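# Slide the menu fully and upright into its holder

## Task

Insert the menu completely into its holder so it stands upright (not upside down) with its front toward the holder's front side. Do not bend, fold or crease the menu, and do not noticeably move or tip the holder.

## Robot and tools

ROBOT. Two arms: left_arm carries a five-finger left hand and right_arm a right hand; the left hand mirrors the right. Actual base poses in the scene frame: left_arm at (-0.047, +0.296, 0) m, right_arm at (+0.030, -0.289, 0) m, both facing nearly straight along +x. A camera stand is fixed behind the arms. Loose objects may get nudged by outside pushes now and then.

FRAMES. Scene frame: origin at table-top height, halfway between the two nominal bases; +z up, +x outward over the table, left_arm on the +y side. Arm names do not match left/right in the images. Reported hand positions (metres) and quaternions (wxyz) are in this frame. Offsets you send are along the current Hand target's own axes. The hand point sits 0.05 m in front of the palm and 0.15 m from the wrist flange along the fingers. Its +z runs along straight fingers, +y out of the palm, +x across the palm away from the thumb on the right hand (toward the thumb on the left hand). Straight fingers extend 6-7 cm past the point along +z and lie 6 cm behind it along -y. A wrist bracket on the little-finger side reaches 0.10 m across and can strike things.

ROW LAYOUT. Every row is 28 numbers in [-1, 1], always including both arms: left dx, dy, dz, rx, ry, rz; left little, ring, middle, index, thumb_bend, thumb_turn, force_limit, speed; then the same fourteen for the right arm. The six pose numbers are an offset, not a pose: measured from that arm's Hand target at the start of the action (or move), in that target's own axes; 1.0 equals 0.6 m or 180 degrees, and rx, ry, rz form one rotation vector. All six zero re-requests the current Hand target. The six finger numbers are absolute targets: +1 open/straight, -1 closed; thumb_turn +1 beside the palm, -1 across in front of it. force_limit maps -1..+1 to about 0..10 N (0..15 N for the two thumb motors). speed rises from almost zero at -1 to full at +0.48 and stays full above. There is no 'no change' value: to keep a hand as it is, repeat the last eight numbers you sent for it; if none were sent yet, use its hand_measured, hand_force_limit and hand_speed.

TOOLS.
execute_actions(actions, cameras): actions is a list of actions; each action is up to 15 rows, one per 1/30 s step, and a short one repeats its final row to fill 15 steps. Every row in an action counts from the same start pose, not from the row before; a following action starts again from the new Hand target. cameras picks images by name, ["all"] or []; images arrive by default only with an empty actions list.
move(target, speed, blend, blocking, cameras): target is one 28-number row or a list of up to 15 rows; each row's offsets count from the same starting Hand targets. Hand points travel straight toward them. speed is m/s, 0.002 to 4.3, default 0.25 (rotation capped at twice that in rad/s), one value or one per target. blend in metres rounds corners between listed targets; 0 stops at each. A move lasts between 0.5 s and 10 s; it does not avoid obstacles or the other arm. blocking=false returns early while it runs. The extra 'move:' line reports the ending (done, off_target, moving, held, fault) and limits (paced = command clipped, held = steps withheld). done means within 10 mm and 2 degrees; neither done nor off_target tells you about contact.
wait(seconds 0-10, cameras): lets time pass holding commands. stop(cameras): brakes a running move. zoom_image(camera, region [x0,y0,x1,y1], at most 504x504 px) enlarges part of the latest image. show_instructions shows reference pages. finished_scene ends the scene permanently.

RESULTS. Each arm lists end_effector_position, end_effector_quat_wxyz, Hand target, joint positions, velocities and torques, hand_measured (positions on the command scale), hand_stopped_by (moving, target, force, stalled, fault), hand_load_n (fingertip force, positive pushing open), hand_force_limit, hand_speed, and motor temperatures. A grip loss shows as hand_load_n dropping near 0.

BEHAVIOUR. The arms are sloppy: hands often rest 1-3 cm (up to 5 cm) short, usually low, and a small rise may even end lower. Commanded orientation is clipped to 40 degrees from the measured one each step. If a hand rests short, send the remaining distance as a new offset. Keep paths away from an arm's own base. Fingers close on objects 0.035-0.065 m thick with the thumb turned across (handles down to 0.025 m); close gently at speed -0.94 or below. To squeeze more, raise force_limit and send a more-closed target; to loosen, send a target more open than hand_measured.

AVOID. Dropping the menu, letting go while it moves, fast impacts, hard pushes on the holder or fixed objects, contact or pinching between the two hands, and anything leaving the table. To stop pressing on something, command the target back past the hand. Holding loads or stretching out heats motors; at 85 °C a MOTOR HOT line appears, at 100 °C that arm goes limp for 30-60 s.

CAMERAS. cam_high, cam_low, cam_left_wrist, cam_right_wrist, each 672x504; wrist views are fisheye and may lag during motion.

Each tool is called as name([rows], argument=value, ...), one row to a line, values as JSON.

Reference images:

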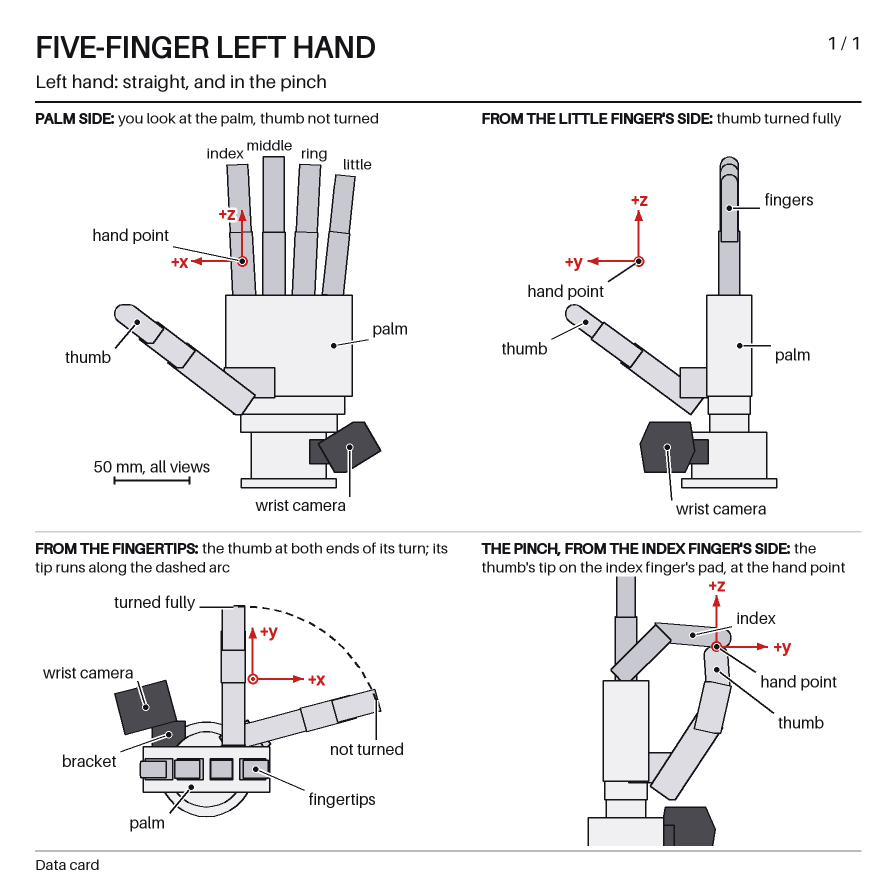

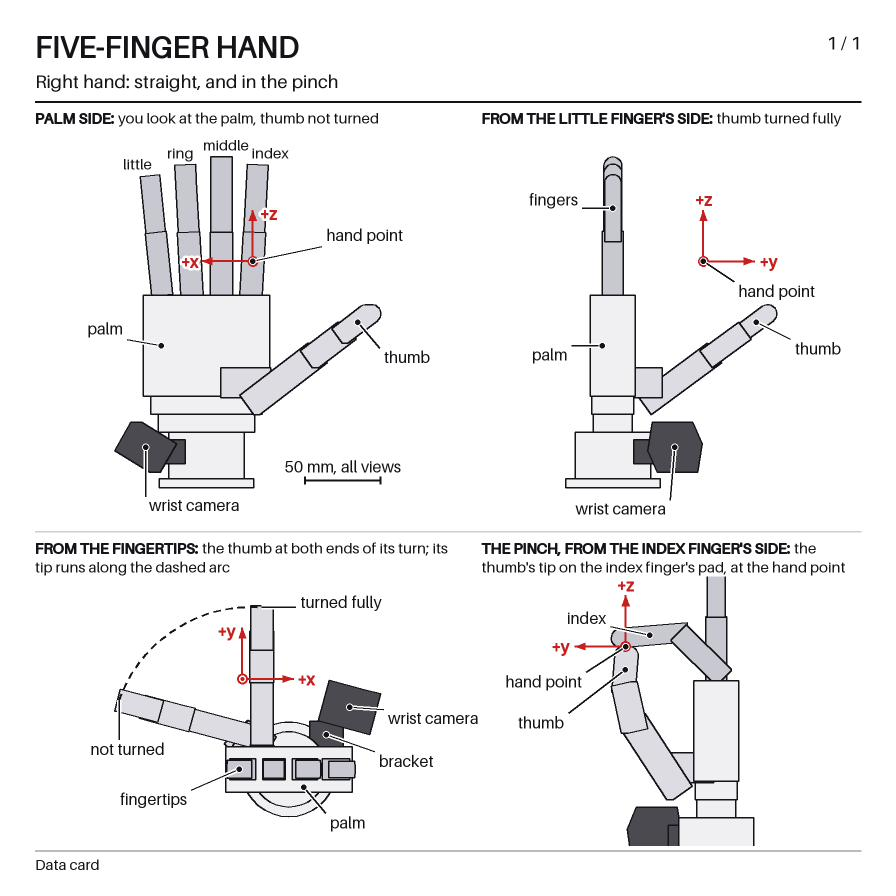

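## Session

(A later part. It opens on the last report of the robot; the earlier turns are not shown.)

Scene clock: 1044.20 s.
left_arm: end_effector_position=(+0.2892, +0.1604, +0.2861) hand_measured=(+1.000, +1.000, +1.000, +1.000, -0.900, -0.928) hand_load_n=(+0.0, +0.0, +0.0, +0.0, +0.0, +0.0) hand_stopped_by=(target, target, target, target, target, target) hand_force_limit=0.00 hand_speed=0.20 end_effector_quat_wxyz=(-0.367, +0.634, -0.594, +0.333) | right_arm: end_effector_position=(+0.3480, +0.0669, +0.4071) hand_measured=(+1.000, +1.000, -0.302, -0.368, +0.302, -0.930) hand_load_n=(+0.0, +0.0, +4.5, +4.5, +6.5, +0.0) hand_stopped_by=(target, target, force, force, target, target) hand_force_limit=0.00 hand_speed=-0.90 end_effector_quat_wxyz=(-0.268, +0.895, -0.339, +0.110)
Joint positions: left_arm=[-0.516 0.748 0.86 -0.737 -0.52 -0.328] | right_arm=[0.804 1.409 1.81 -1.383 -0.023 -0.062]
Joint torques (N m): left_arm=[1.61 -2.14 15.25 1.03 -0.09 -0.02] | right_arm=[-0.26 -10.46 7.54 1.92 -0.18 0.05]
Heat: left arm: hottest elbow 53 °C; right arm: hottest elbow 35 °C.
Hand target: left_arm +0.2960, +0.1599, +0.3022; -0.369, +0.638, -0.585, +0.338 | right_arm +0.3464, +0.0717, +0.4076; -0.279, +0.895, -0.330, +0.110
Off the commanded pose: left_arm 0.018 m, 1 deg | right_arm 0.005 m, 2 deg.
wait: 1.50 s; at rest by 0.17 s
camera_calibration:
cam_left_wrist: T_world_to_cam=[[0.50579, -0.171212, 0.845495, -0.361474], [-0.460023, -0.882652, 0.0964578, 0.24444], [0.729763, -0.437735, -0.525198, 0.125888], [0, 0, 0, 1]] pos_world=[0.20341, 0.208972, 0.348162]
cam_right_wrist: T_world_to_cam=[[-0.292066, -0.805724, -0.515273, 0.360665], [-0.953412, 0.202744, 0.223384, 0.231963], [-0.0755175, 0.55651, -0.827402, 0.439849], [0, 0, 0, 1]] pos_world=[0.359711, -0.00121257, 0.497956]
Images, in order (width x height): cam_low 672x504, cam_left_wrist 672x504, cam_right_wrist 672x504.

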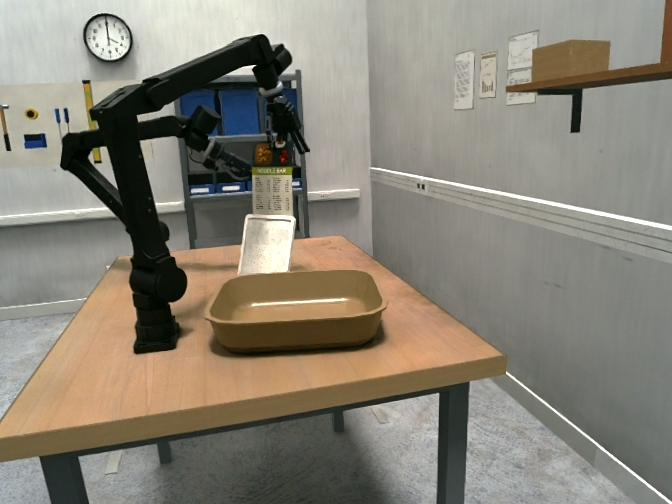

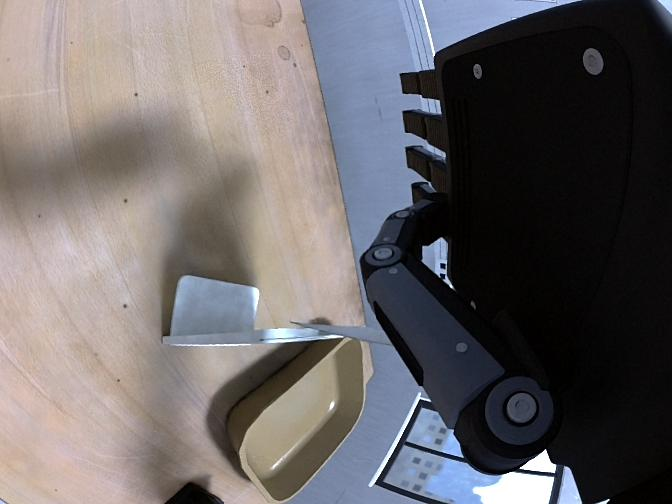

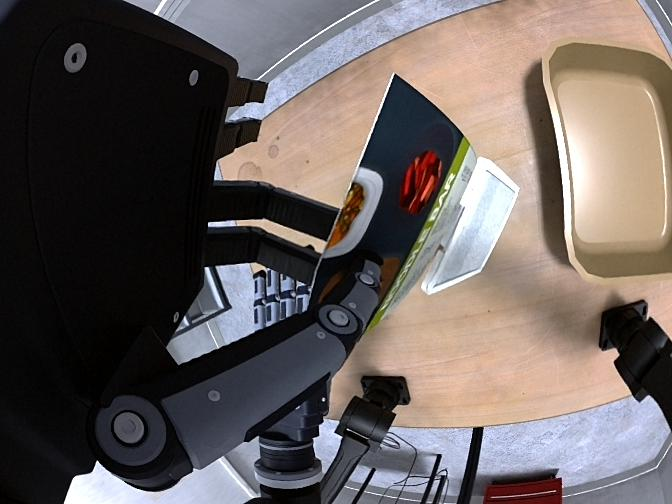

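move([
  [0,0,0,0,0,0,1,1,1,1,-0.9,-0.928,0,0.2,-0.0415,-0.0365,-0.0343,0.0001,-0.0044,-0.0064,1,1,-0.45,-0.45,0.3,-0.93,0,-0.9],
  [0,0,0,0,0,0,1,1,1,1,-0.9,-0.928,0,0.2,-0.0005,-0.0012,-0.0112,0.0001,-0.0044,-0.0064,1,1,-0.45,-0.45,0.3,-0.93,0,-0.9],
], cameras=[], speed=[0.1, 0.05])

wait(seconds=1.5, cameras=["cam_low", "cam_left_wrist", "cam_right_wrist"])

zoom_image(camera="cam_left_wrist", region=[250, 300, 370, 360])

zoom_image(camera="cam_low", region=[238, 180, 308, 235])

zoom_image(camera="cam_right_wrist", region=[410, 130, 530, 300])

Scene clock: 1080.63 s.
left_arm: end_effector_position=(+0.2892, +0.1604, +0.2861) hand_measured=(+1.000, +1.000, +1.000, +1.000, -0.900, -0.928) hand_load_n=(+0.0, +0.0, +0.0, +0.0, +0.0, +0.0) hand_stopped_by=(target, target, target, target, target, target) hand_force_limit=0.00 hand_speed=0.20 end_effector_quat_wxyz=(-0.367, +0.634, -0.594, +0.333) | right_arm: end_effector_position=(+0.3418, +0.0686, +0.4127) hand_measured=(+1.000, +1.000, -0.302, -0.368, +0.302, -0.930) hand_load_n=(+0.0, -0.5, +4.5, +4.5, +6.0, +0.0) hand_stopped_by=(target, target, force, force, target, target) hand_force_limit=0.00 hand_speed=-0.90 end_effector_quat_wxyz=(-0.270, +0.898, -0.330, +0.104)
Joint positions: left_arm=[-0.516 0.748 0.86 -0.737 -0.52 -0.328] | right_arm=[0.811 1.411 1.827 -1.401 -0.037 -0.071]
Joint torques (N m): left_arm=[1.61 -2.08 15.27 1.02 -0.09 -0.02] | right_arm=[-1.03 -10.58 7.47 1.96 -0.19 -0.09]
Heat: left arm: hottest elbow 54 °C; right arm: hottest elbow 35 °C.
Hand target: left_arm +0.2960, +0.1599, +0.3022; -0.369, +0.638, -0.585, +0.338 | right_arm +0.3441, +0.0694, +0.4137; -0.281, +0.899, -0.319, +0.107
Off the commanded pose: left_arm 0.018 m, 1 deg | right_arm 0.003 m, 2 deg.
move: off_target (left_arm)
No camera images: "cameras" was empty.

Scene clock: 1082.13 s.
left_arm: end_effector_position=(+0.2892, +0.1604, +0.2861) hand_measured=(+1.000, +1.000, +1.000, +1.000, -0.900, -0.928) hand_load_n=(+0.0, +0.0, +0.0, +0.0, +0.0, +0.5) hand_stopped_by=(target, target, target, target, target, target) hand_force_limit=0.00 hand_speed=0.20 end_effector_quat_wxyz=(-0.367, +0.634, -0.594, +0.333) | right_arm: end_effector_position=(+0.3419, +0.0685, +0.4126) hand_measured=(+1.000, +1.000, -0.302, -0.368, +0.302, -0.930) hand_load_n=(+0.0, +0.0, +4.5, +4.5, +6.5, +0.0) hand_stopped_by=(target, target, force, force, target, target) hand_force_limit=0.00 hand_speed=-0.90 end_effector_quat_wxyz=(-0.270, +0.899, -0.329, +0.104)
Joint positions: left_arm=[-0.516 0.748 0.86 -0.737 -0.52 -0.328] | right_arm=[0.811 1.411 1.827 -1.401 -0.037 -0.073]
Joint torques (N m): left_arm=[1.61 -2.14 15.25 1.02 -0.09 -0.02] | right_arm=[-1.08 -10.58 7.47 1.89 -0.18 -0.11]
Heat: left arm: hottest elbow 54 °C; right arm: hottest elbow 35 °C.
Hand target: left_arm +0.2960, +0.1599, +0.3022; -0.369, +0.638, -0.585, +0.338 | right_arm +0.3441, +0.0694, +0.4137; -0.281, +0.899, -0.319, +0.107
Off the commanded pose: left_arm 0.018 m, 1 deg | right_arm 0.003 m, 2 deg.
wait: 1.50 s; at rest by 0.17 s
camera_calibration:
cam_left_wrist: T_world_to_cam=[[0.50579, -0.171212, 0.845495, -0.361474], [-0.460023, -0.882652, 0.0964578, 0.24444], [0.729763, -0.437735, -0.525198, 0.125888], [0, 0, 0, 1]] pos_world=[0.20341, 0.208972, 0.348162]
cam_right_wrist: T_world_to_cam=[[-0.275606, -0.811191, -0.515762, 0.358048], [-0.956737, 0.179433, 0.229036, 0.224993], [-0.0932479, 0.556572, -0.82555, 0.448354], [0, 0, 0, 1]] pos_world=[0.355747, 0.000533375, 0.503275]
Images, in order (width x height): cam_low 672x504, cam_left_wrist 672x504, cam_right_wrist 672x504.

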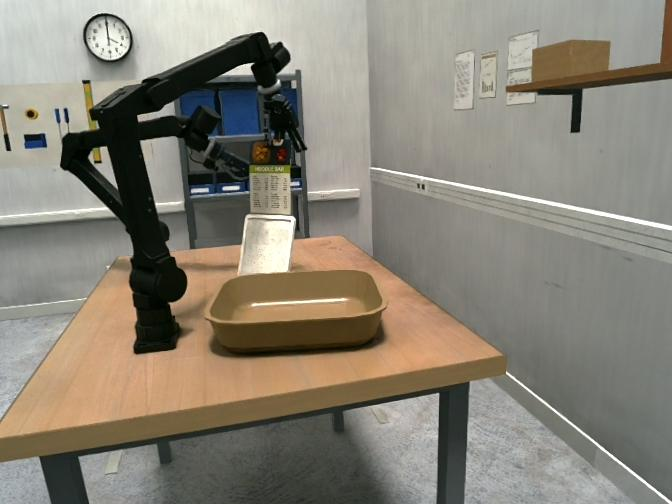

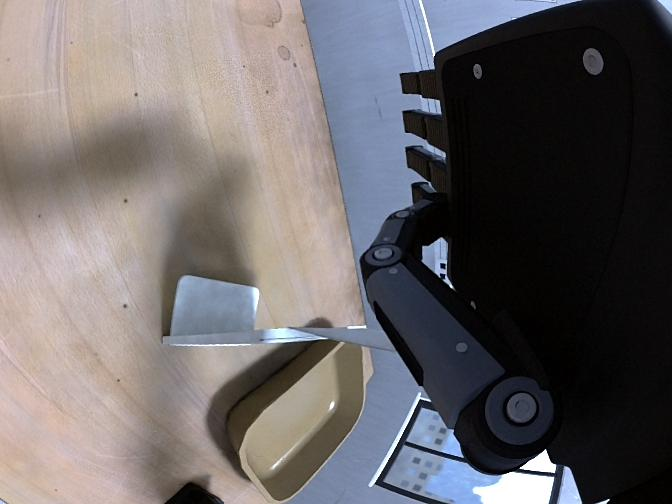

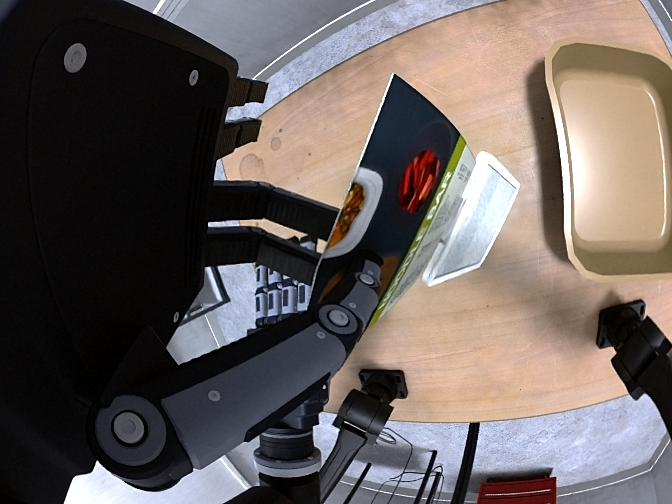

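Scaled by 4.200 from the camera's 672x504 image, which has a finer 960x720 frame.

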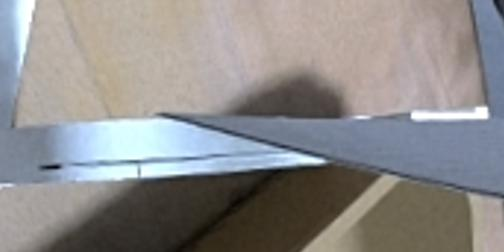

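Scaled by 7.200 from the camera's 672x504 image, which has a finer 960x720 frame.

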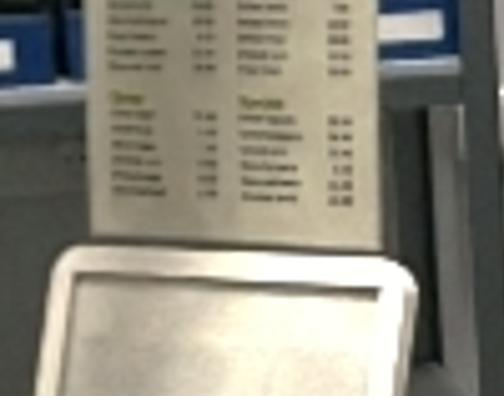

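Scaled by 2.965 from the camera's 672x504 image, which has a finer 960x720 frame.

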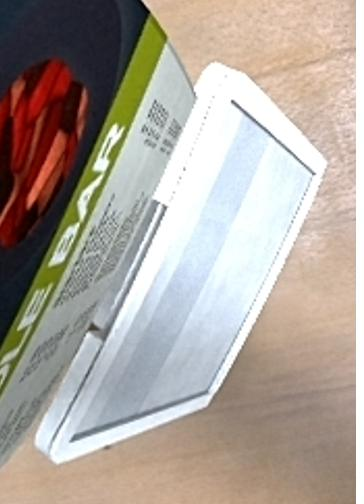

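move([
  [0,0,0,0,0,0,1,1,1,1,-0.9,-0.928,0,0.2,0.001,-0.0305,-0.0248,0.0001,-0.0035,-0.005,1,1,-0.45,-0.45,0.3,-0.93,0,-0.9],
  [0,0,0,0,0,0,1,1,1,1,-0.9,-0.928,0,0.2,-0.0003,0.0113,0.0024,0.0001,-0.0035,-0.005,1,1,-0.45,-0.45,0.3,-0.93,0,-0.9],
  [0,0,0,0,0,0,1,1,1,1,-0.9,-0.928,0,0.2,-0.0007,0.0199,-0.0109,0.0001,-0.0035,-0.005,1,1,-0.45,-0.45,0.3,-0.93,0,-0.9],
], cameras=[], speed=[0.1, 0.04, 0.03], blend=[0, 0.003, 0])

wait(seconds=0.8, cameras=["cam_low", "cam_left_wrist", "cam_right_wrist"])

zoom_image(camera="cam_left_wrist", region=[250, 300, 370, 360])

zoom_image(camera="cam_low", region=[238, 180, 308, 235])

zoom_image(camera="cam_right_wrist", region=[410, 130, 530, 300])

Scene clock: 1109.67 s.
left_arm: end_effector_position=(+0.2892, +0.1604, +0.2861) hand_measured=(+1.000, +1.000, +1.000, +1.000, -0.900, -0.928) hand_load_n=(+0.0, +0.0, +0.0, +0.0, +0.0, +0.0) hand_stopped_by=(target, target, target, target, target, target) hand_force_limit=0.00 hand_speed=0.20 end_effector_quat_wxyz=(-0.367, +0.634, -0.594, +0.333) | right_arm: end_effector_position=(+0.3316, +0.0599, +0.4139) hand_measured=(+1.000, +1.000, -0.302, -0.368, +0.302, -0.930) hand_load_n=(+0.0, +0.0, +4.5, +4.5, +6.0, +0.0) hand_stopped_by=(target, target, force, force, target, target) hand_force_limit=0.00 hand_speed=-0.90 end_effector_quat_wxyz=(-0.276, +0.901, -0.318, +0.103)
Joint positions: left_arm=[-0.516 0.748 0.86 -0.737 -0.52 -0.328] | right_arm=[0.81 1.371 1.789 -1.392 -0.052 -0.093]
Joint torques (N m): left_arm=[1.61 -2.14 15.25 1.02 -0.09 -0.02] | right_arm=[-1.32 -9.58 7.46 1.73 -0.2 -0.11]
Heat: left arm: hottest elbow 54 °C; right arm: hottest elbow 35 °C.
Hand target: left_arm +0.2960, +0.1599, +0.3022; -0.369, +0.638, -0.585, +0.338 | right_arm +0.3351, +0.0593, +0.4123; -0.282, +0.902, -0.311, +0.105
Off the commanded pose: left_arm 0.018 m, 1 deg | right_arm 0.004 m, 1 deg.
move: off_target (left_arm)
No camera images: "cameras" was empty.

Scene clock: 1110.47 s.
left_arm: end_effector_position=(+0.2892, +0.1604, +0.2861) hand_measured=(+1.000, +1.000, +1.000, +1.000, -0.900, -0.928) hand_load_n=(+0.0, +0.0, +0.0, +0.0, +0.0, +0.0) hand_stopped_by=(target, target, target, target, target, target) hand_force_limit=0.00 hand_speed=0.20 end_effector_quat_wxyz=(-0.367, +0.634, -0.594, +0.333) | right_arm: end_effector_position=(+0.3316, +0.0599, +0.4139) hand_measured=(+1.000, +1.000, -0.302, -0.368, +0.302, -0.930) hand_load_n=(+0.0, +0.0, +4.5, +4.5, +6.0, +0.0) hand_stopped_by=(target, target, force, force, target, target) hand_force_limit=0.00 hand_speed=-0.90 end_effector_quat_wxyz=(-0.276, +0.901, -0.318, +0.103)
Joint positions: left_arm=[-0.516 0.748 0.86 -0.737 -0.52 -0.328] | right_arm=[0.81 1.371 1.789 -1.392 -0.052 -0.093]
Joint torques (N m): left_arm=[1.61 -2.14 15.27 1.03 -0.09 -0.02] | right_arm=[-1.38 -9.58 7.47 1.7 -0.2 -0.1]
Heat: left arm: hottest elbow 54 °C; right arm: hottest elbow 35 °C.
Hand target: left_arm +0.2960, +0.1599, +0.3022; -0.369, +0.638, -0.585, +0.338 | right_arm +0.3351, +0.0593, +0.4123; -0.282, +0.902, -0.311, +0.105
Off the commanded pose: left_arm 0.018 m, 1 deg | right_arm 0.004 m, 1 deg.
wait: 0.80 s; at rest by 0.17 s
camera_calibration:
cam_left_wrist: T_world_to_cam=[[0.50579, -0.171212, 0.845495, -0.361474], [-0.460023, -0.882652, 0.0964578, 0.24444], [0.729763, -0.437735, -0.525198, 0.125888], [0, 0, 0, 1]] pos_world=[0.20341, 0.208972, 0.348162]
cam_right_wrist: T_world_to_cam=[[-0.252744, -0.812924, -0.524666, 0.345129], [-0.962222, 0.154448, 0.224221, 0.221701], [-0.101241, 0.561516, -0.821249, 0.453835], [0, 0, 0, 1]] pos_world=[0.346501, -0.00851336, 0.504079]
Images, in order (width x height): cam_low 672x504, cam_left_wrist 672x504, cam_right_wrist 672x504.

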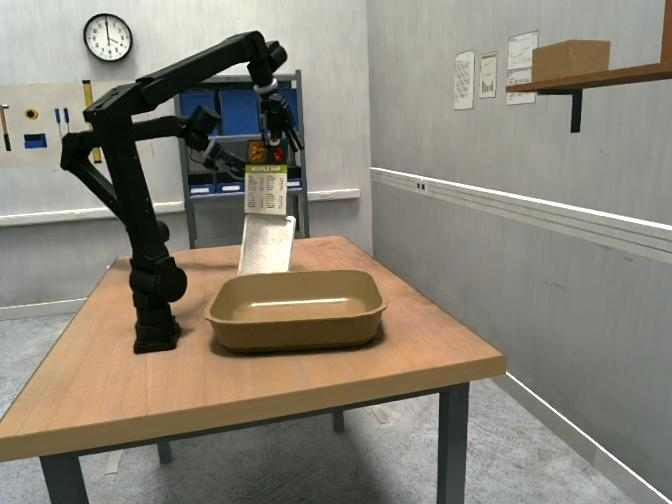

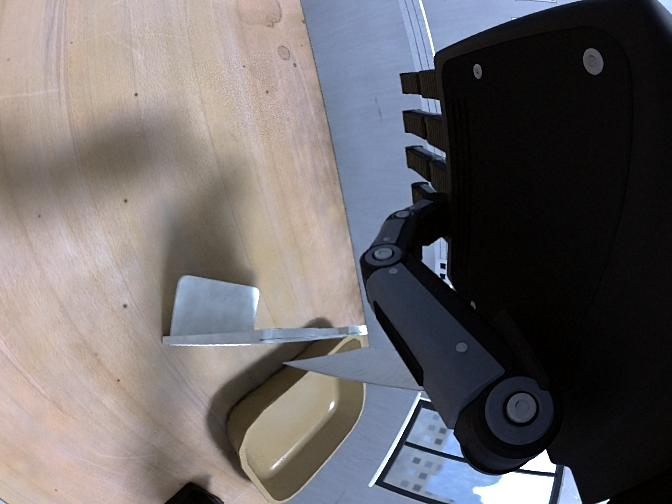

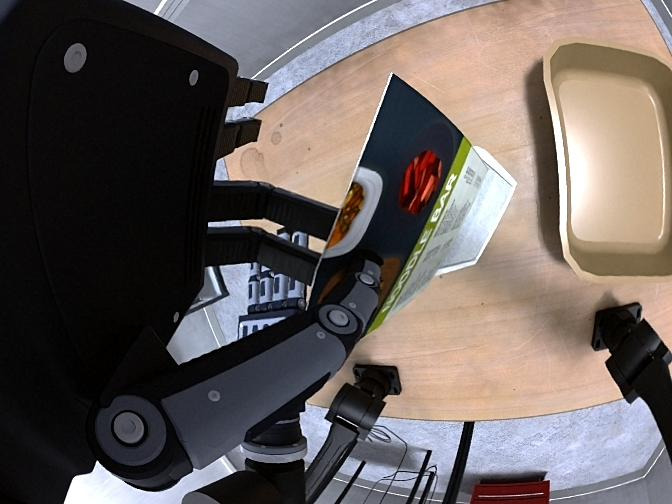

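Scaled by 4.200 from the camera's 672x504 image, which has a finer 960x720 frame.

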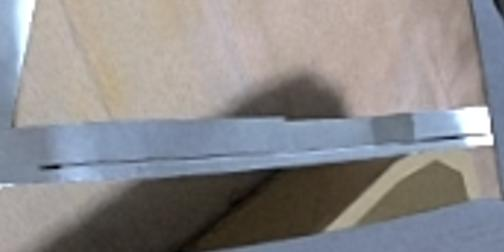

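Scaled by 7.200 from the camera's 672x504 image, which has a finer 960x720 frame.

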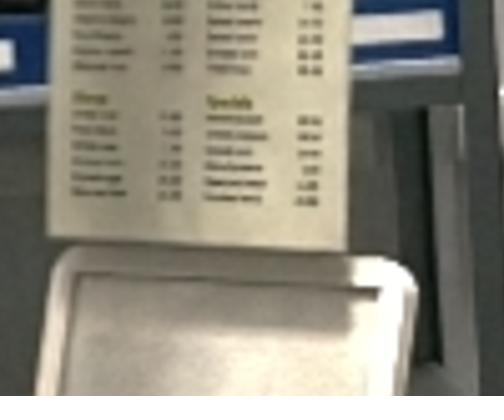

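Scaled by 2.965 from the camera's 672x504 image, which has a finer 960x720 frame.

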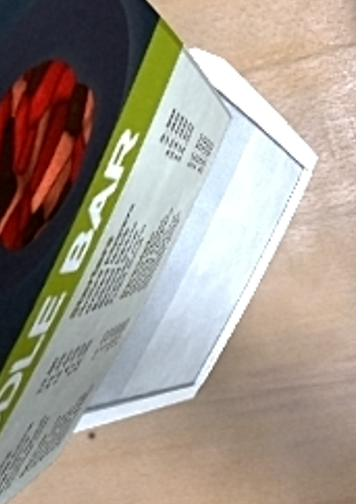

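zoom_image(camera="cam_left_wrist", region=[250, 318, 310, 348])

zoom_image(camera="cam_left_wrist", region=[310, 318, 370, 348])

Scaled by 8.400 from the camera's 672x504 image, which has a finer 960x720 frame.

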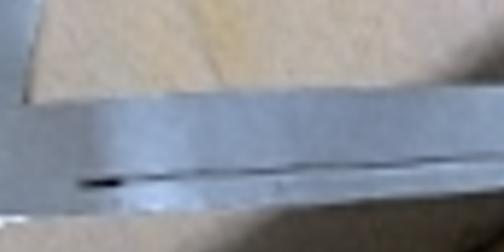

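Scaled by 8.400 from the camera's 672x504 image, which has a finer 960x720 frame.

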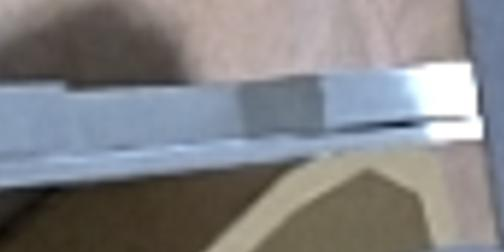

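move([
  [0,0,0,0,0,0,1,1,1,1,-0.9,-0.928,0,0.2,-0.0347,-0.0602,-0.016,-0.0018,0.0318,-0.0222,1,1,-0.45,-0.45,0.3,-0.93,0,-0.9],
  [0,0,0,0,0,0,1,1,1,1,-0.9,-0.928,0,0.2,-0.036,-0.0238,0.0077,-0.0018,0.0318,-0.0222,1,1,-0.45,-0.45,0.3,-0.93,0,-0.9],
], cameras=[], speed=[0.1, 0.05])

wait(seconds=1.5, cameras=["cam_low", "cam_left_wrist", "cam_right_wrist"])

zoom_image(camera="cam_left_wrist", region=[250, 300, 370, 360])

zoom_image(camera="cam_low", region=[228, 160, 318, 235])

zoom_image(camera="cam_right_wrist", region=[400, 130, 530, 300])

Scene clock: 1193.43 s.
left_arm: end_effector_position=(+0.2892, +0.1604, +0.2861) hand_measured=(+1.000, +1.000, +1.000, +1.000, -0.900, -0.928) hand_load_n=(+0.0, +0.0, +0.0, +0.0, +0.0, +0.0) hand_stopped_by=(target, target, target, target, target, target) hand_force_limit=0.00 hand_speed=0.20 end_effector_quat_wxyz=(-0.367, +0.634, -0.594, +0.333) | right_arm: end_effector_position=(+0.3240, +0.0822, +0.4161) hand_measured=(+1.000, +1.000, -0.302, -0.368, +0.302, -0.930) hand_load_n=(-0.5, +0.0, +4.5, +4.5, +6.5, +0.0) hand_stopped_by=(target, target, force, force, target, target) hand_force_limit=0.00 hand_speed=-0.90 end_effector_quat_wxyz=(-0.252, +0.911, -0.291, +0.151)
Joint positions: left_arm=[-0.516 0.748 0.86 -0.737 -0.52 -0.328] | right_arm=[0.914 1.413 1.845 -1.413 0.092 -0.093]
Joint torques (N m): left_arm=[1.67 -2.14 15.25 1.03 -0.09 -0.02] | right_arm=[-0.5 -10.4 7.46 1.95 0.23 0.16]
Motor temperatures (°C): left_arm=[29 26 55 25 23 24] | right_arm=[28 30 34 24 23 25]
Heat: left arm: hottest elbow 55 °C; right arm: hottest elbow 34 °C.
Hand target: left_arm +0.2960, +0.1599, +0.3022; -0.369, +0.638, -0.585, +0.338 | right_arm +0.3270, +0.0840, +0.4164; -0.260, +0.906, -0.293, +0.158
Off the commanded pose: left_arm 0.018 m, 1 deg | right_arm 0.003 m, 1 deg.
move: off_target (left_arm)
No camera images: "cameras" was empty.

Scene clock: 1194.93 s.
left_arm: end_effector_position=(+0.2892, +0.1604, +0.2861) hand_measured=(+1.000, +1.000, +1.000, +1.000, -0.900, -0.928) hand_load_n=(+0.0, -0.5, +0.0, +0.0, +0.0, +0.0) hand_stopped_by=(target, target, target, target, target, target) hand_force_limit=0.00 hand_speed=0.20 end_effector_quat_wxyz=(-0.367, +0.634, -0.594, +0.333) | right_arm: end_effector_position=(+0.3240, +0.0822, +0.4161) hand_measured=(+1.000, +1.000, -0.302, -0.368, +0.302, -0.930) hand_load_n=(+0.0, -0.5, +4.5, +4.5, +6.5, +0.0) hand_stopped_by=(target, target, force, force, target, target) hand_force_limit=0.00 hand_speed=-0.90 end_effector_quat_wxyz=(-0.252, +0.911, -0.291, +0.151)
Joint positions: left_arm=[-0.516 0.748 0.86 -0.737 -0.52 -0.328] | right_arm=[0.914 1.413 1.845 -1.413 0.092 -0.093]
Joint torques (N m): left_arm=[1.61 -2.14 15.25 1.02 -0.09 -0.02] | right_arm=[-0.67 -10.4 7.43 1.89 0.26 0.17]
Motor temperatures (°C): left_arm=[28 26 55 25 23 24] | right_arm=[28 30 34 24 23 25]
Heat: left arm: hottest elbow 55 °C; right arm: hottest elbow 34 °C.
Hand target: left_arm +0.2960, +0.1599, +0.3022; -0.369, +0.638, -0.585, +0.338 | right_arm +0.3270, +0.0840, +0.4164; -0.260, +0.906, -0.293, +0.158
Off the commanded pose: left_arm 0.018 m, 1 deg | right_arm 0.003 m, 1 deg.
wait: 1.50 s; at rest by 0.17 s
camera_calibration:
cam_left_wrist: T_world_to_cam=[[0.50579, -0.171212, 0.845495, -0.361474], [-0.460023, -0.882652, 0.0964578, 0.24444], [0.729763, -0.437735, -0.525198, 0.125888], [0, 0, 0, 1]] pos_world=[0.20341, 0.208972, 0.348162]
cam_right_wrist: T_world_to_cam=[[-0.190971, -0.860465, -0.472366, 0.324594], [-0.980699, 0.146687, 0.129278, 0.256564], [-0.0419495, 0.487937, -0.87187, 0.450212], [0, 0, 0, 1]] pos_world=[0.332487, 0.0219917, 0.512685]
Images, in order (width x height): cam_low 672x504, cam_left_wrist 672x504, cam_right_wrist 672x504.

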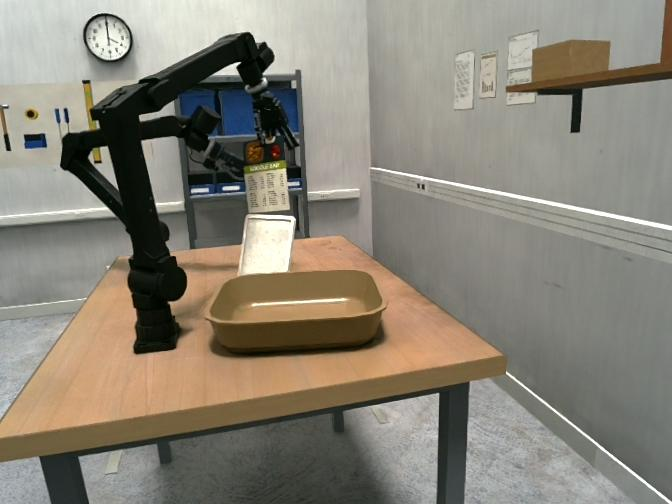

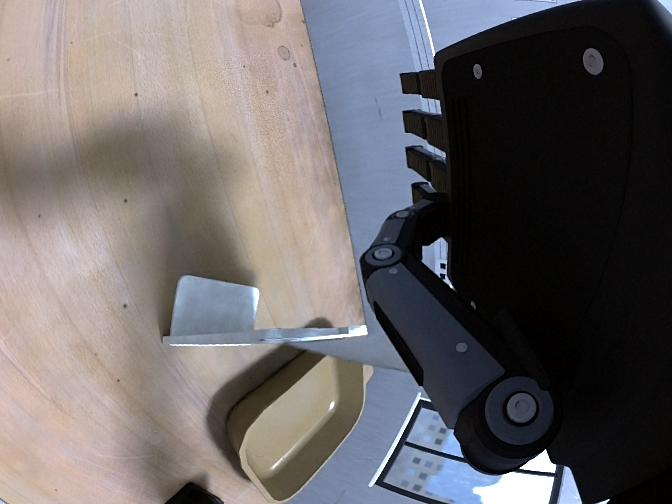

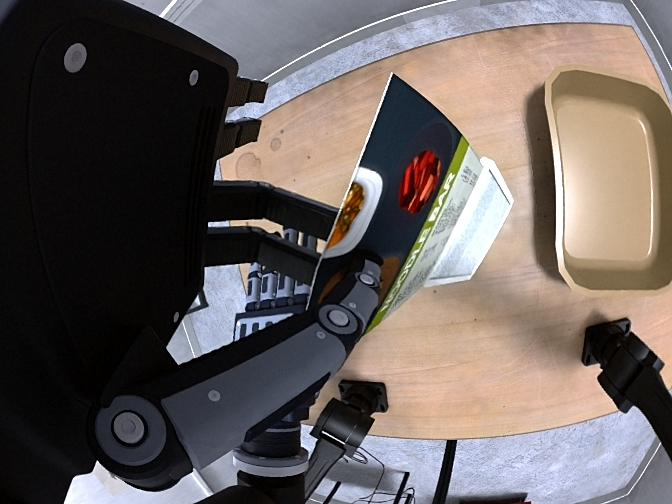

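Scaled by 4.200 from the camera's 672x504 image, which has a finer 960x720 frame.

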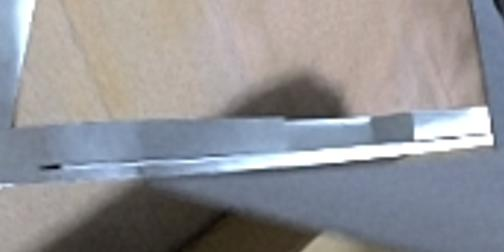

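Scaled by 5.600 from the camera's 672x504 image, which has a finer 960x720 frame.

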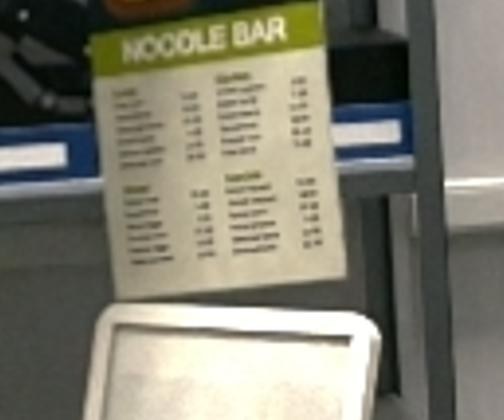

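Scaled by 2.965 from the camera's 672x504 image, which has a finer 960x720 frame.

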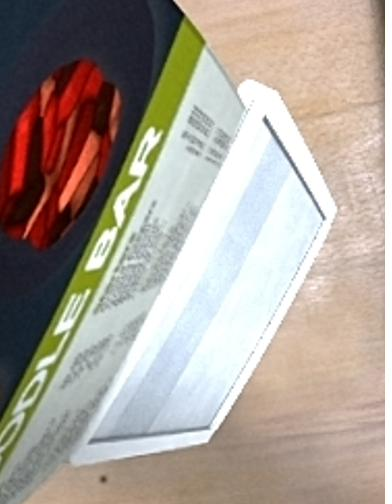

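move([
  [0,0,0,0,0,0,1,1,1,1,-0.9,-0.928,0,0.2,0.0045,-0.0316,-0.0058,0,0,0,1,1,-0.45,-0.45,0.3,-0.93,0,-0.9],
  [0,0,0,0,0,0,1,1,1,1,-0.9,-0.928,0,0.2,-0.0016,0.0029,0.0167,0,0,0,1,1,-0.45,-0.45,0.3,-0.93,0,-0.9],
  [0,0,0,0,0,0,1,1,1,1,-0.9,-0.928,0,0.2,-0.0018,0.0131,0.0025,0,0,0,1,1,-0.45,-0.45,0.3,-0.93,0,-0.9],
], cameras=[], speed=[0.1, 0.04, 0.02], blend=[0, 0.003, 0])

wait(seconds=1.0, cameras=["cam_low", "cam_left_wrist", "cam_right_wrist"])

zoom_image(camera="cam_left_wrist", region=[250, 300, 370, 360])

zoom_image(camera="cam_low", region=[228, 160, 318, 235])

zoom_image(camera="cam_right_wrist", region=[400, 130, 530, 300])

Scene clock: 1213.17 s.
left_arm: end_effector_position=(+0.2892, +0.1604, +0.2861) hand_measured=(+1.000, +1.000, +1.000, +1.000, -0.900, -0.928) hand_load_n=(+0.0, +0.0, +0.0, +0.0, +0.5, +0.0) hand_stopped_by=(target, target, target, target, target, target) hand_force_limit=0.00 hand_speed=0.20 end_effector_quat_wxyz=(-0.367, +0.634, -0.594, +0.333) | right_arm: end_effector_position=(+0.3213, +0.0790, +0.4113) hand_measured=(+1.000, +1.000, -0.302, -0.368, +0.302, -0.930) hand_load_n=(+0.0, +0.0, +5.0, +4.5, +6.0, +0.0) hand_stopped_by=(target, target, force, force, target, target) hand_force_limit=0.00 hand_speed=-0.90 end_effector_quat_wxyz=(-0.255, +0.909, -0.291, +0.152)
Joint positions: left_arm=[-0.516 0.748 0.86 -0.737 -0.52 -0.328] | right_arm=[0.914 1.39 1.807 -1.39 0.092 -0.093]
Joint torques (N m): left_arm=[1.61 -2.08 15.25 1.01 -0.09 -0.02] | right_arm=[-0.5 -9.93 7.45 1.69 0.25 0.17]
Motor temperatures (°C): left_arm=[28 26 55 25 23 24] | right_arm=[28 30 34 24 23 25]
Heat: left arm: hottest elbow 55 °C; right arm: hottest elbow 34 °C.
Hand target: left_arm +0.2960, +0.1599, +0.3022; -0.369, +0.638, -0.585, +0.338 | right_arm +0.3232, +0.0797, +0.4106; -0.260, +0.906, -0.293, +0.158
Off the commanded pose: left_arm 0.018 m, 1 deg | right_arm 0.002 m, 1 deg.
move: off_target (left_arm)
No camera images: "cameras" was empty.

Scene clock: 1214.17 s.
left_arm: end_effector_position=(+0.2892, +0.1604, +0.2861) hand_measured=(+1.000, +1.000, +1.000, +1.000, -0.900, -0.928) hand_load_n=(+0.0, +0.0, +0.0, +0.0, +0.0, +0.0) hand_stopped_by=(target, target, target, target, target, target) hand_force_limit=0.00 hand_speed=0.20 end_effector_quat_wxyz=(-0.367, +0.634, -0.594, +0.333) | right_arm: end_effector_position=(+0.3213, +0.0790, +0.4113) hand_measured=(+1.000, +1.000, -0.302, -0.368, +0.302, -0.930) hand_load_n=(+0.0, +0.0, +4.5, +4.5, +6.0, +0.0) hand_stopped_by=(target, target, force, force, target, target) hand_force_limit=0.00 hand_speed=-0.90 end_effector_quat_wxyz=(-0.255, +0.909, -0.291, +0.152)
Joint positions: left_arm=[-0.516 0.748 0.86 -0.737 -0.52 -0.328] | right_arm=[0.914 1.39 1.807 -1.39 0.092 -0.093]
Joint torques (N m): left_arm=[1.61 -2.14 15.25 1.05 -0.09 -0.02] | right_arm=[-0.62 -9.99 7.43 1.73 0.23 0.15]
Motor temperatures (°C): left_arm=[28 26 55 25 23 24] | right_arm=[28 30 34 24 23 25]
Heat: left arm: hottest elbow 55 °C; right arm: hottest elbow 34 °C.
Hand target: left_arm +0.2960, +0.1599, +0.3022; -0.369, +0.638, -0.585, +0.338 | right_arm +0.3232, +0.0797, +0.4106; -0.260, +0.906, -0.293, +0.158
Off the commanded pose: left_arm 0.018 m, 1 deg | right_arm 0.002 m, 1 deg.
wait: 1.00 s; at rest by 0.17 s
camera_calibration:
cam_left_wrist: T_world_to_cam=[[0.50579, -0.171212, 0.845495, -0.361474], [-0.460023, -0.882652, 0.0964578, 0.24444], [0.729763, -0.437735, -0.525198, 0.125888], [0, 0, 0, 1]] pos_world=[0.20341, 0.208972, 0.348162]
cam_right_wrist: T_world_to_cam=[[-0.188808, -0.857904, -0.477862, 0.320363], [-0.981273, 0.145922, 0.125737, 0.256747], [-0.0381399, 0.492653, -0.86939, 0.444886], [0, 0, 0, 1]] pos_world=[0.329394, 0.0182013, 0.507586]
Images, in order (width x height): cam_low 672x504, cam_left_wrist 672x504, cam_right_wrist 672x504.

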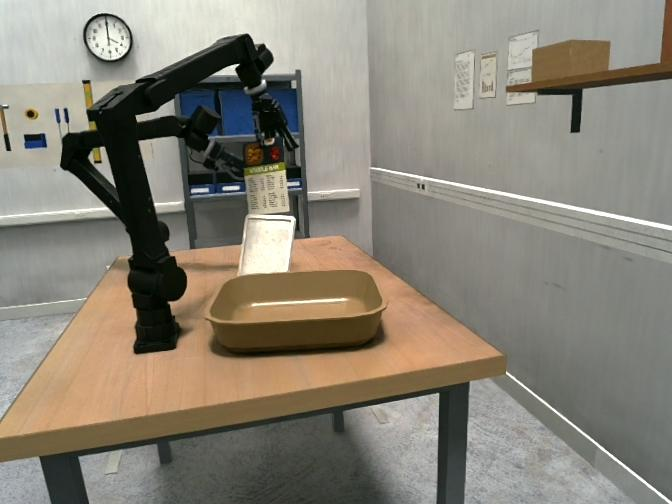

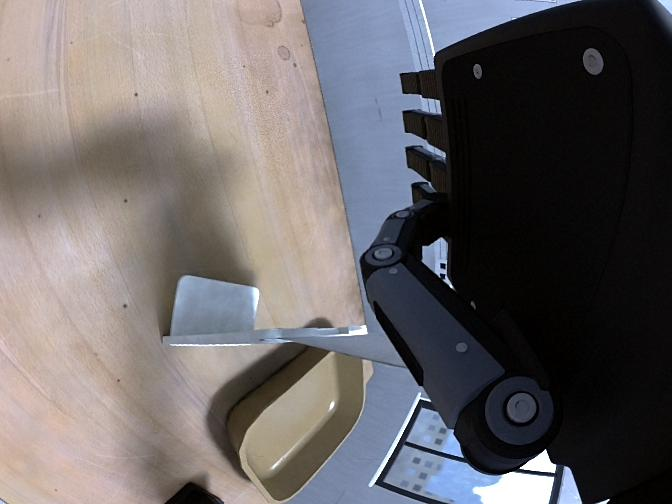

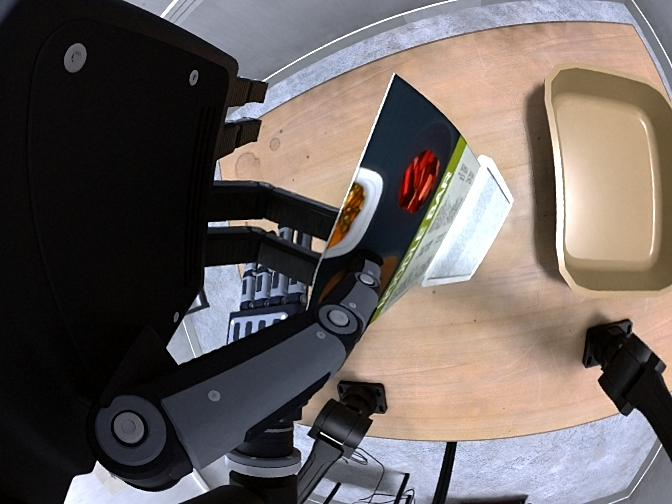

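Scaled by 4.200 from the camera's 672x504 image, which has a finer 960x720 frame.

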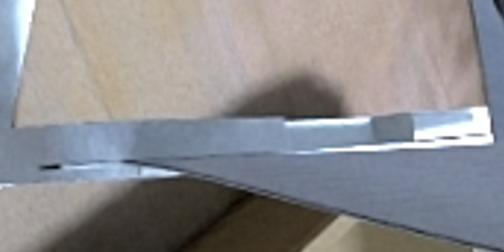

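Scaled by 5.600 from the camera's 672x504 image, which has a finer 960x720 frame.

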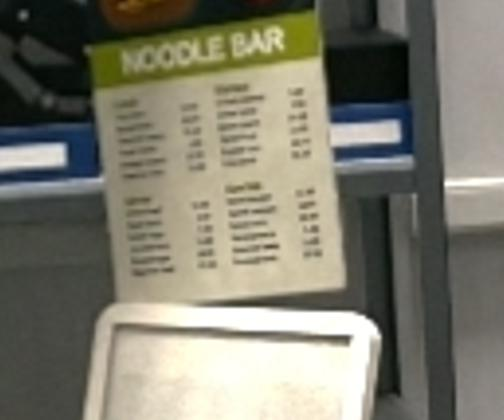

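Scaled by 2.965 from the camera's 672x504 image, which has a finer 960x720 frame.

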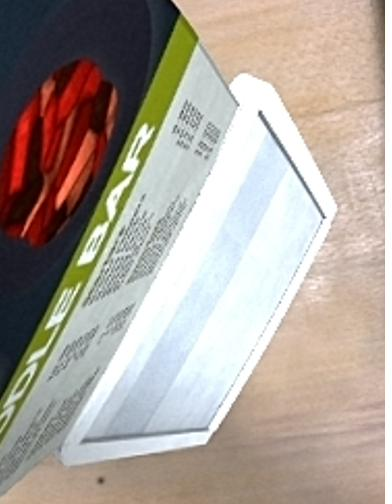

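move(target=[0,0,0,0,0,0,1,1,1,1,-0.9,-0.928,0,0.2,-0.0022,0.0107,0.0135,0,0,0,1,1,-0.45,-0.45,0.3,-0.93,0,-0.9], cameras=[], speed=0.02)

wait(seconds=1.0, cameras=["cam_low", "cam_left_wrist", "cam_right_wrist"])

zoom_image(camera="cam_left_wrist", region=[250, 300, 370, 360])

zoom_image(camera="cam_low", region=[228, 160, 318, 235])

zoom_image(camera="cam_right_wrist", region=[400, 130, 530, 300])

Scene clock: 1231.60 s.
left_arm: end_effector_position=(+0.2892, +0.1604, +0.2861) hand_measured=(+1.000, +1.000, +1.000, +1.000, -0.900, -0.928) hand_load_n=(+0.0, +0.0, +0.0, +0.0, +0.0, +0.0) hand_stopped_by=(target, target, target, target, target, target) hand_force_limit=0.00 hand_speed=0.20 end_effector_quat_wxyz=(-0.367, +0.634, -0.594, +0.333) | right_arm: end_effector_position=(+0.3203, +0.0778, +0.3991) hand_measured=(+1.000, +1.000, -0.302, -0.368, +0.302, -0.930) hand_load_n=(+0.0, +0.0, +4.5, +4.5, +6.0, +0.0) hand_stopped_by=(target, target, force, force, target, target) hand_force_limit=0.00 hand_speed=-0.90 end_effector_quat_wxyz=(-0.251, +0.911, -0.291, +0.150)
Joint positions: left_arm=[-0.516 0.748 0.86 -0.737 -0.52 -0.328] | right_arm=[0.914 1.38 1.765 -1.367 0.092 -0.093]
Joint torques (N m): left_arm=[1.55 -2.08 15.24 1.02 -0.09 -0.02] | right_arm=[-0.56 -10.29 7.61 1.89 0.23 0.17]
Motor temperatures (°C): left_arm=[28 26 55 25 23 24] | right_arm=[28 30 33 24 23 25]
Heat: left arm: hottest elbow 55 °C; right arm: hottest elbow 33 °C.
Hand target: left_arm +0.2960, +0.1599, +0.3022; -0.369, +0.638, -0.585, +0.338 | right_arm +0.3229, +0.0791, +0.4001; -0.260, +0.906, -0.293, +0.158
Off the commanded pose: left_arm 0.018 m, 1 deg | right_arm 0.003 m, 1 deg.
move: off_target (left_arm)
No camera images: "cameras" was empty.

Scene clock: 1232.60 s.
left_arm: end_effector_position=(+0.2892, +0.1604, +0.2861) hand_measured=(+1.000, +1.000, +1.000, +1.000, -0.900, -0.928) hand_load_n=(+0.0, +0.0, +0.0, -0.5, +0.5, +0.0) hand_stopped_by=(target, target, target, target, target, target) hand_force_limit=0.00 hand_speed=0.20 end_effector_quat_wxyz=(-0.367, +0.634, -0.594, +0.333) | right_arm: end_effector_position=(+0.3203, +0.0778, +0.3991) hand_measured=(+1.000, +1.000, -0.302, -0.368, +0.302, -0.930) hand_load_n=(+0.0, +0.0, +5.0, +4.5, +6.5, +0.0) hand_stopped_by=(target, target, force, force, target, target) hand_force_limit=0.00 hand_speed=-0.90 end_effector_quat_wxyz=(-0.251, +0.911, -0.291, +0.150)
Joint positions: left_arm=[-0.516 0.748 0.86 -0.737 -0.52 -0.328] | right_arm=[0.914 1.38 1.765 -1.367 0.092 -0.093]
Joint torques (N m): left_arm=[1.61 -2.14 15.27 1.02 -0.09 -0.02] | right_arm=[-0.62 -10.17 7.51 1.94 0.24 0.16]
Motor temperatures (°C): left_arm=[28 26 55 25 23 24] | right_arm=[28 30 33 24 23 25]
Heat: left arm: hottest elbow 55 °C; right arm: hottest elbow 33 °C.
Hand target: left_arm +0.2960, +0.1599, +0.3022; -0.369, +0.638, -0.585, +0.338 | right_arm +0.3229, +0.0791, +0.4001; -0.260, +0.906, -0.293, +0.158
Off the commanded pose: left_arm 0.018 m, 1 deg | right_arm 0.003 m, 1 deg.
wait: 1.00 s; at rest by 0.17 s
camera_calibration:
cam_left_wrist: T_world_to_cam=[[0.50579, -0.171212, 0.845495, -0.361474], [-0.460023, -0.882652, 0.0964578, 0.24444], [0.729763, -0.437735, -0.525198, 0.125888], [0, 0, 0, 1]] pos_world=[0.20341, 0.208972, 0.348162]
cam_right_wrist: T_world_to_cam=[[-0.191562, -0.861217, -0.470754, 0.311647], [-0.980536, 0.146888, 0.130282, 0.255391], [-0.0430535, 0.486548, -0.872592, 0.438176], [0, 0, 0, 1]] pos_world=[0.328984, 0.0176887, 0.495785]
Images, in order (width x height): cam_low 672x504, cam_left_wrist 672x504, cam_right_wrist 672x504.

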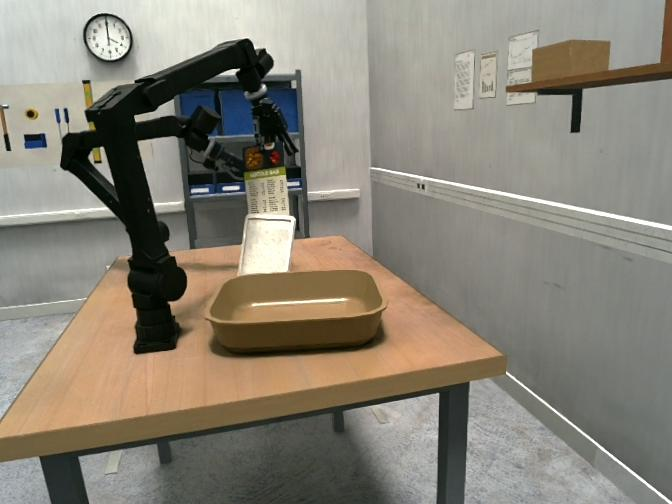

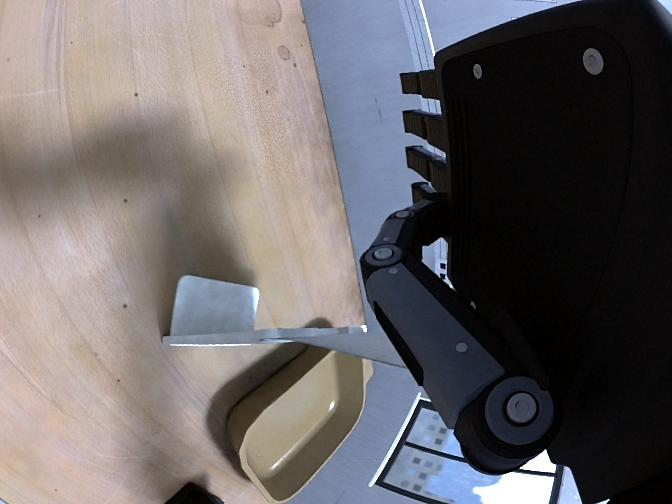

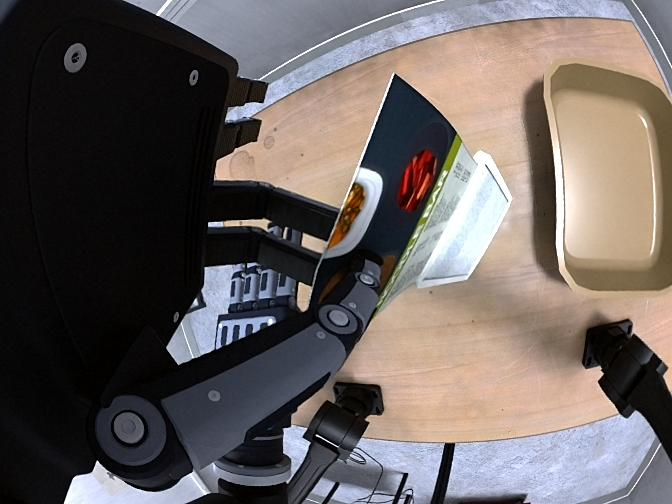

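Scaled by 4.200 from the camera's 672x504 image, which has a finer 960x720 frame.

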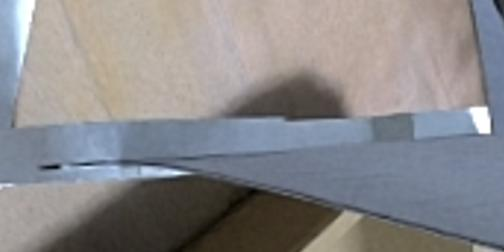

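Scaled by 5.600 from the camera's 672x504 image, which has a finer 960x720 frame.

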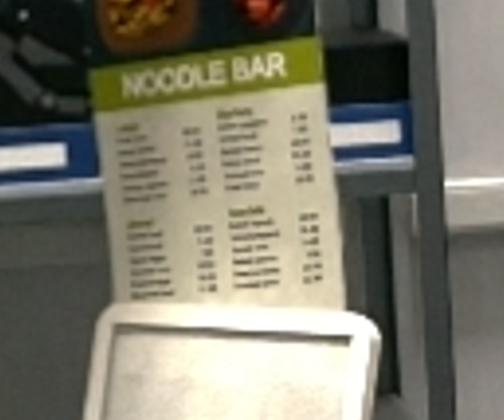

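Scaled by 2.965 from the camera's 672x504 image, which has a finer 960x720 frame.

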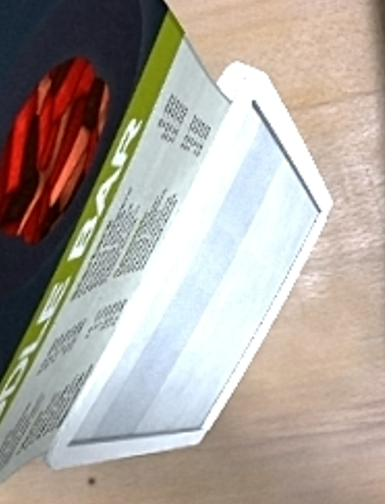

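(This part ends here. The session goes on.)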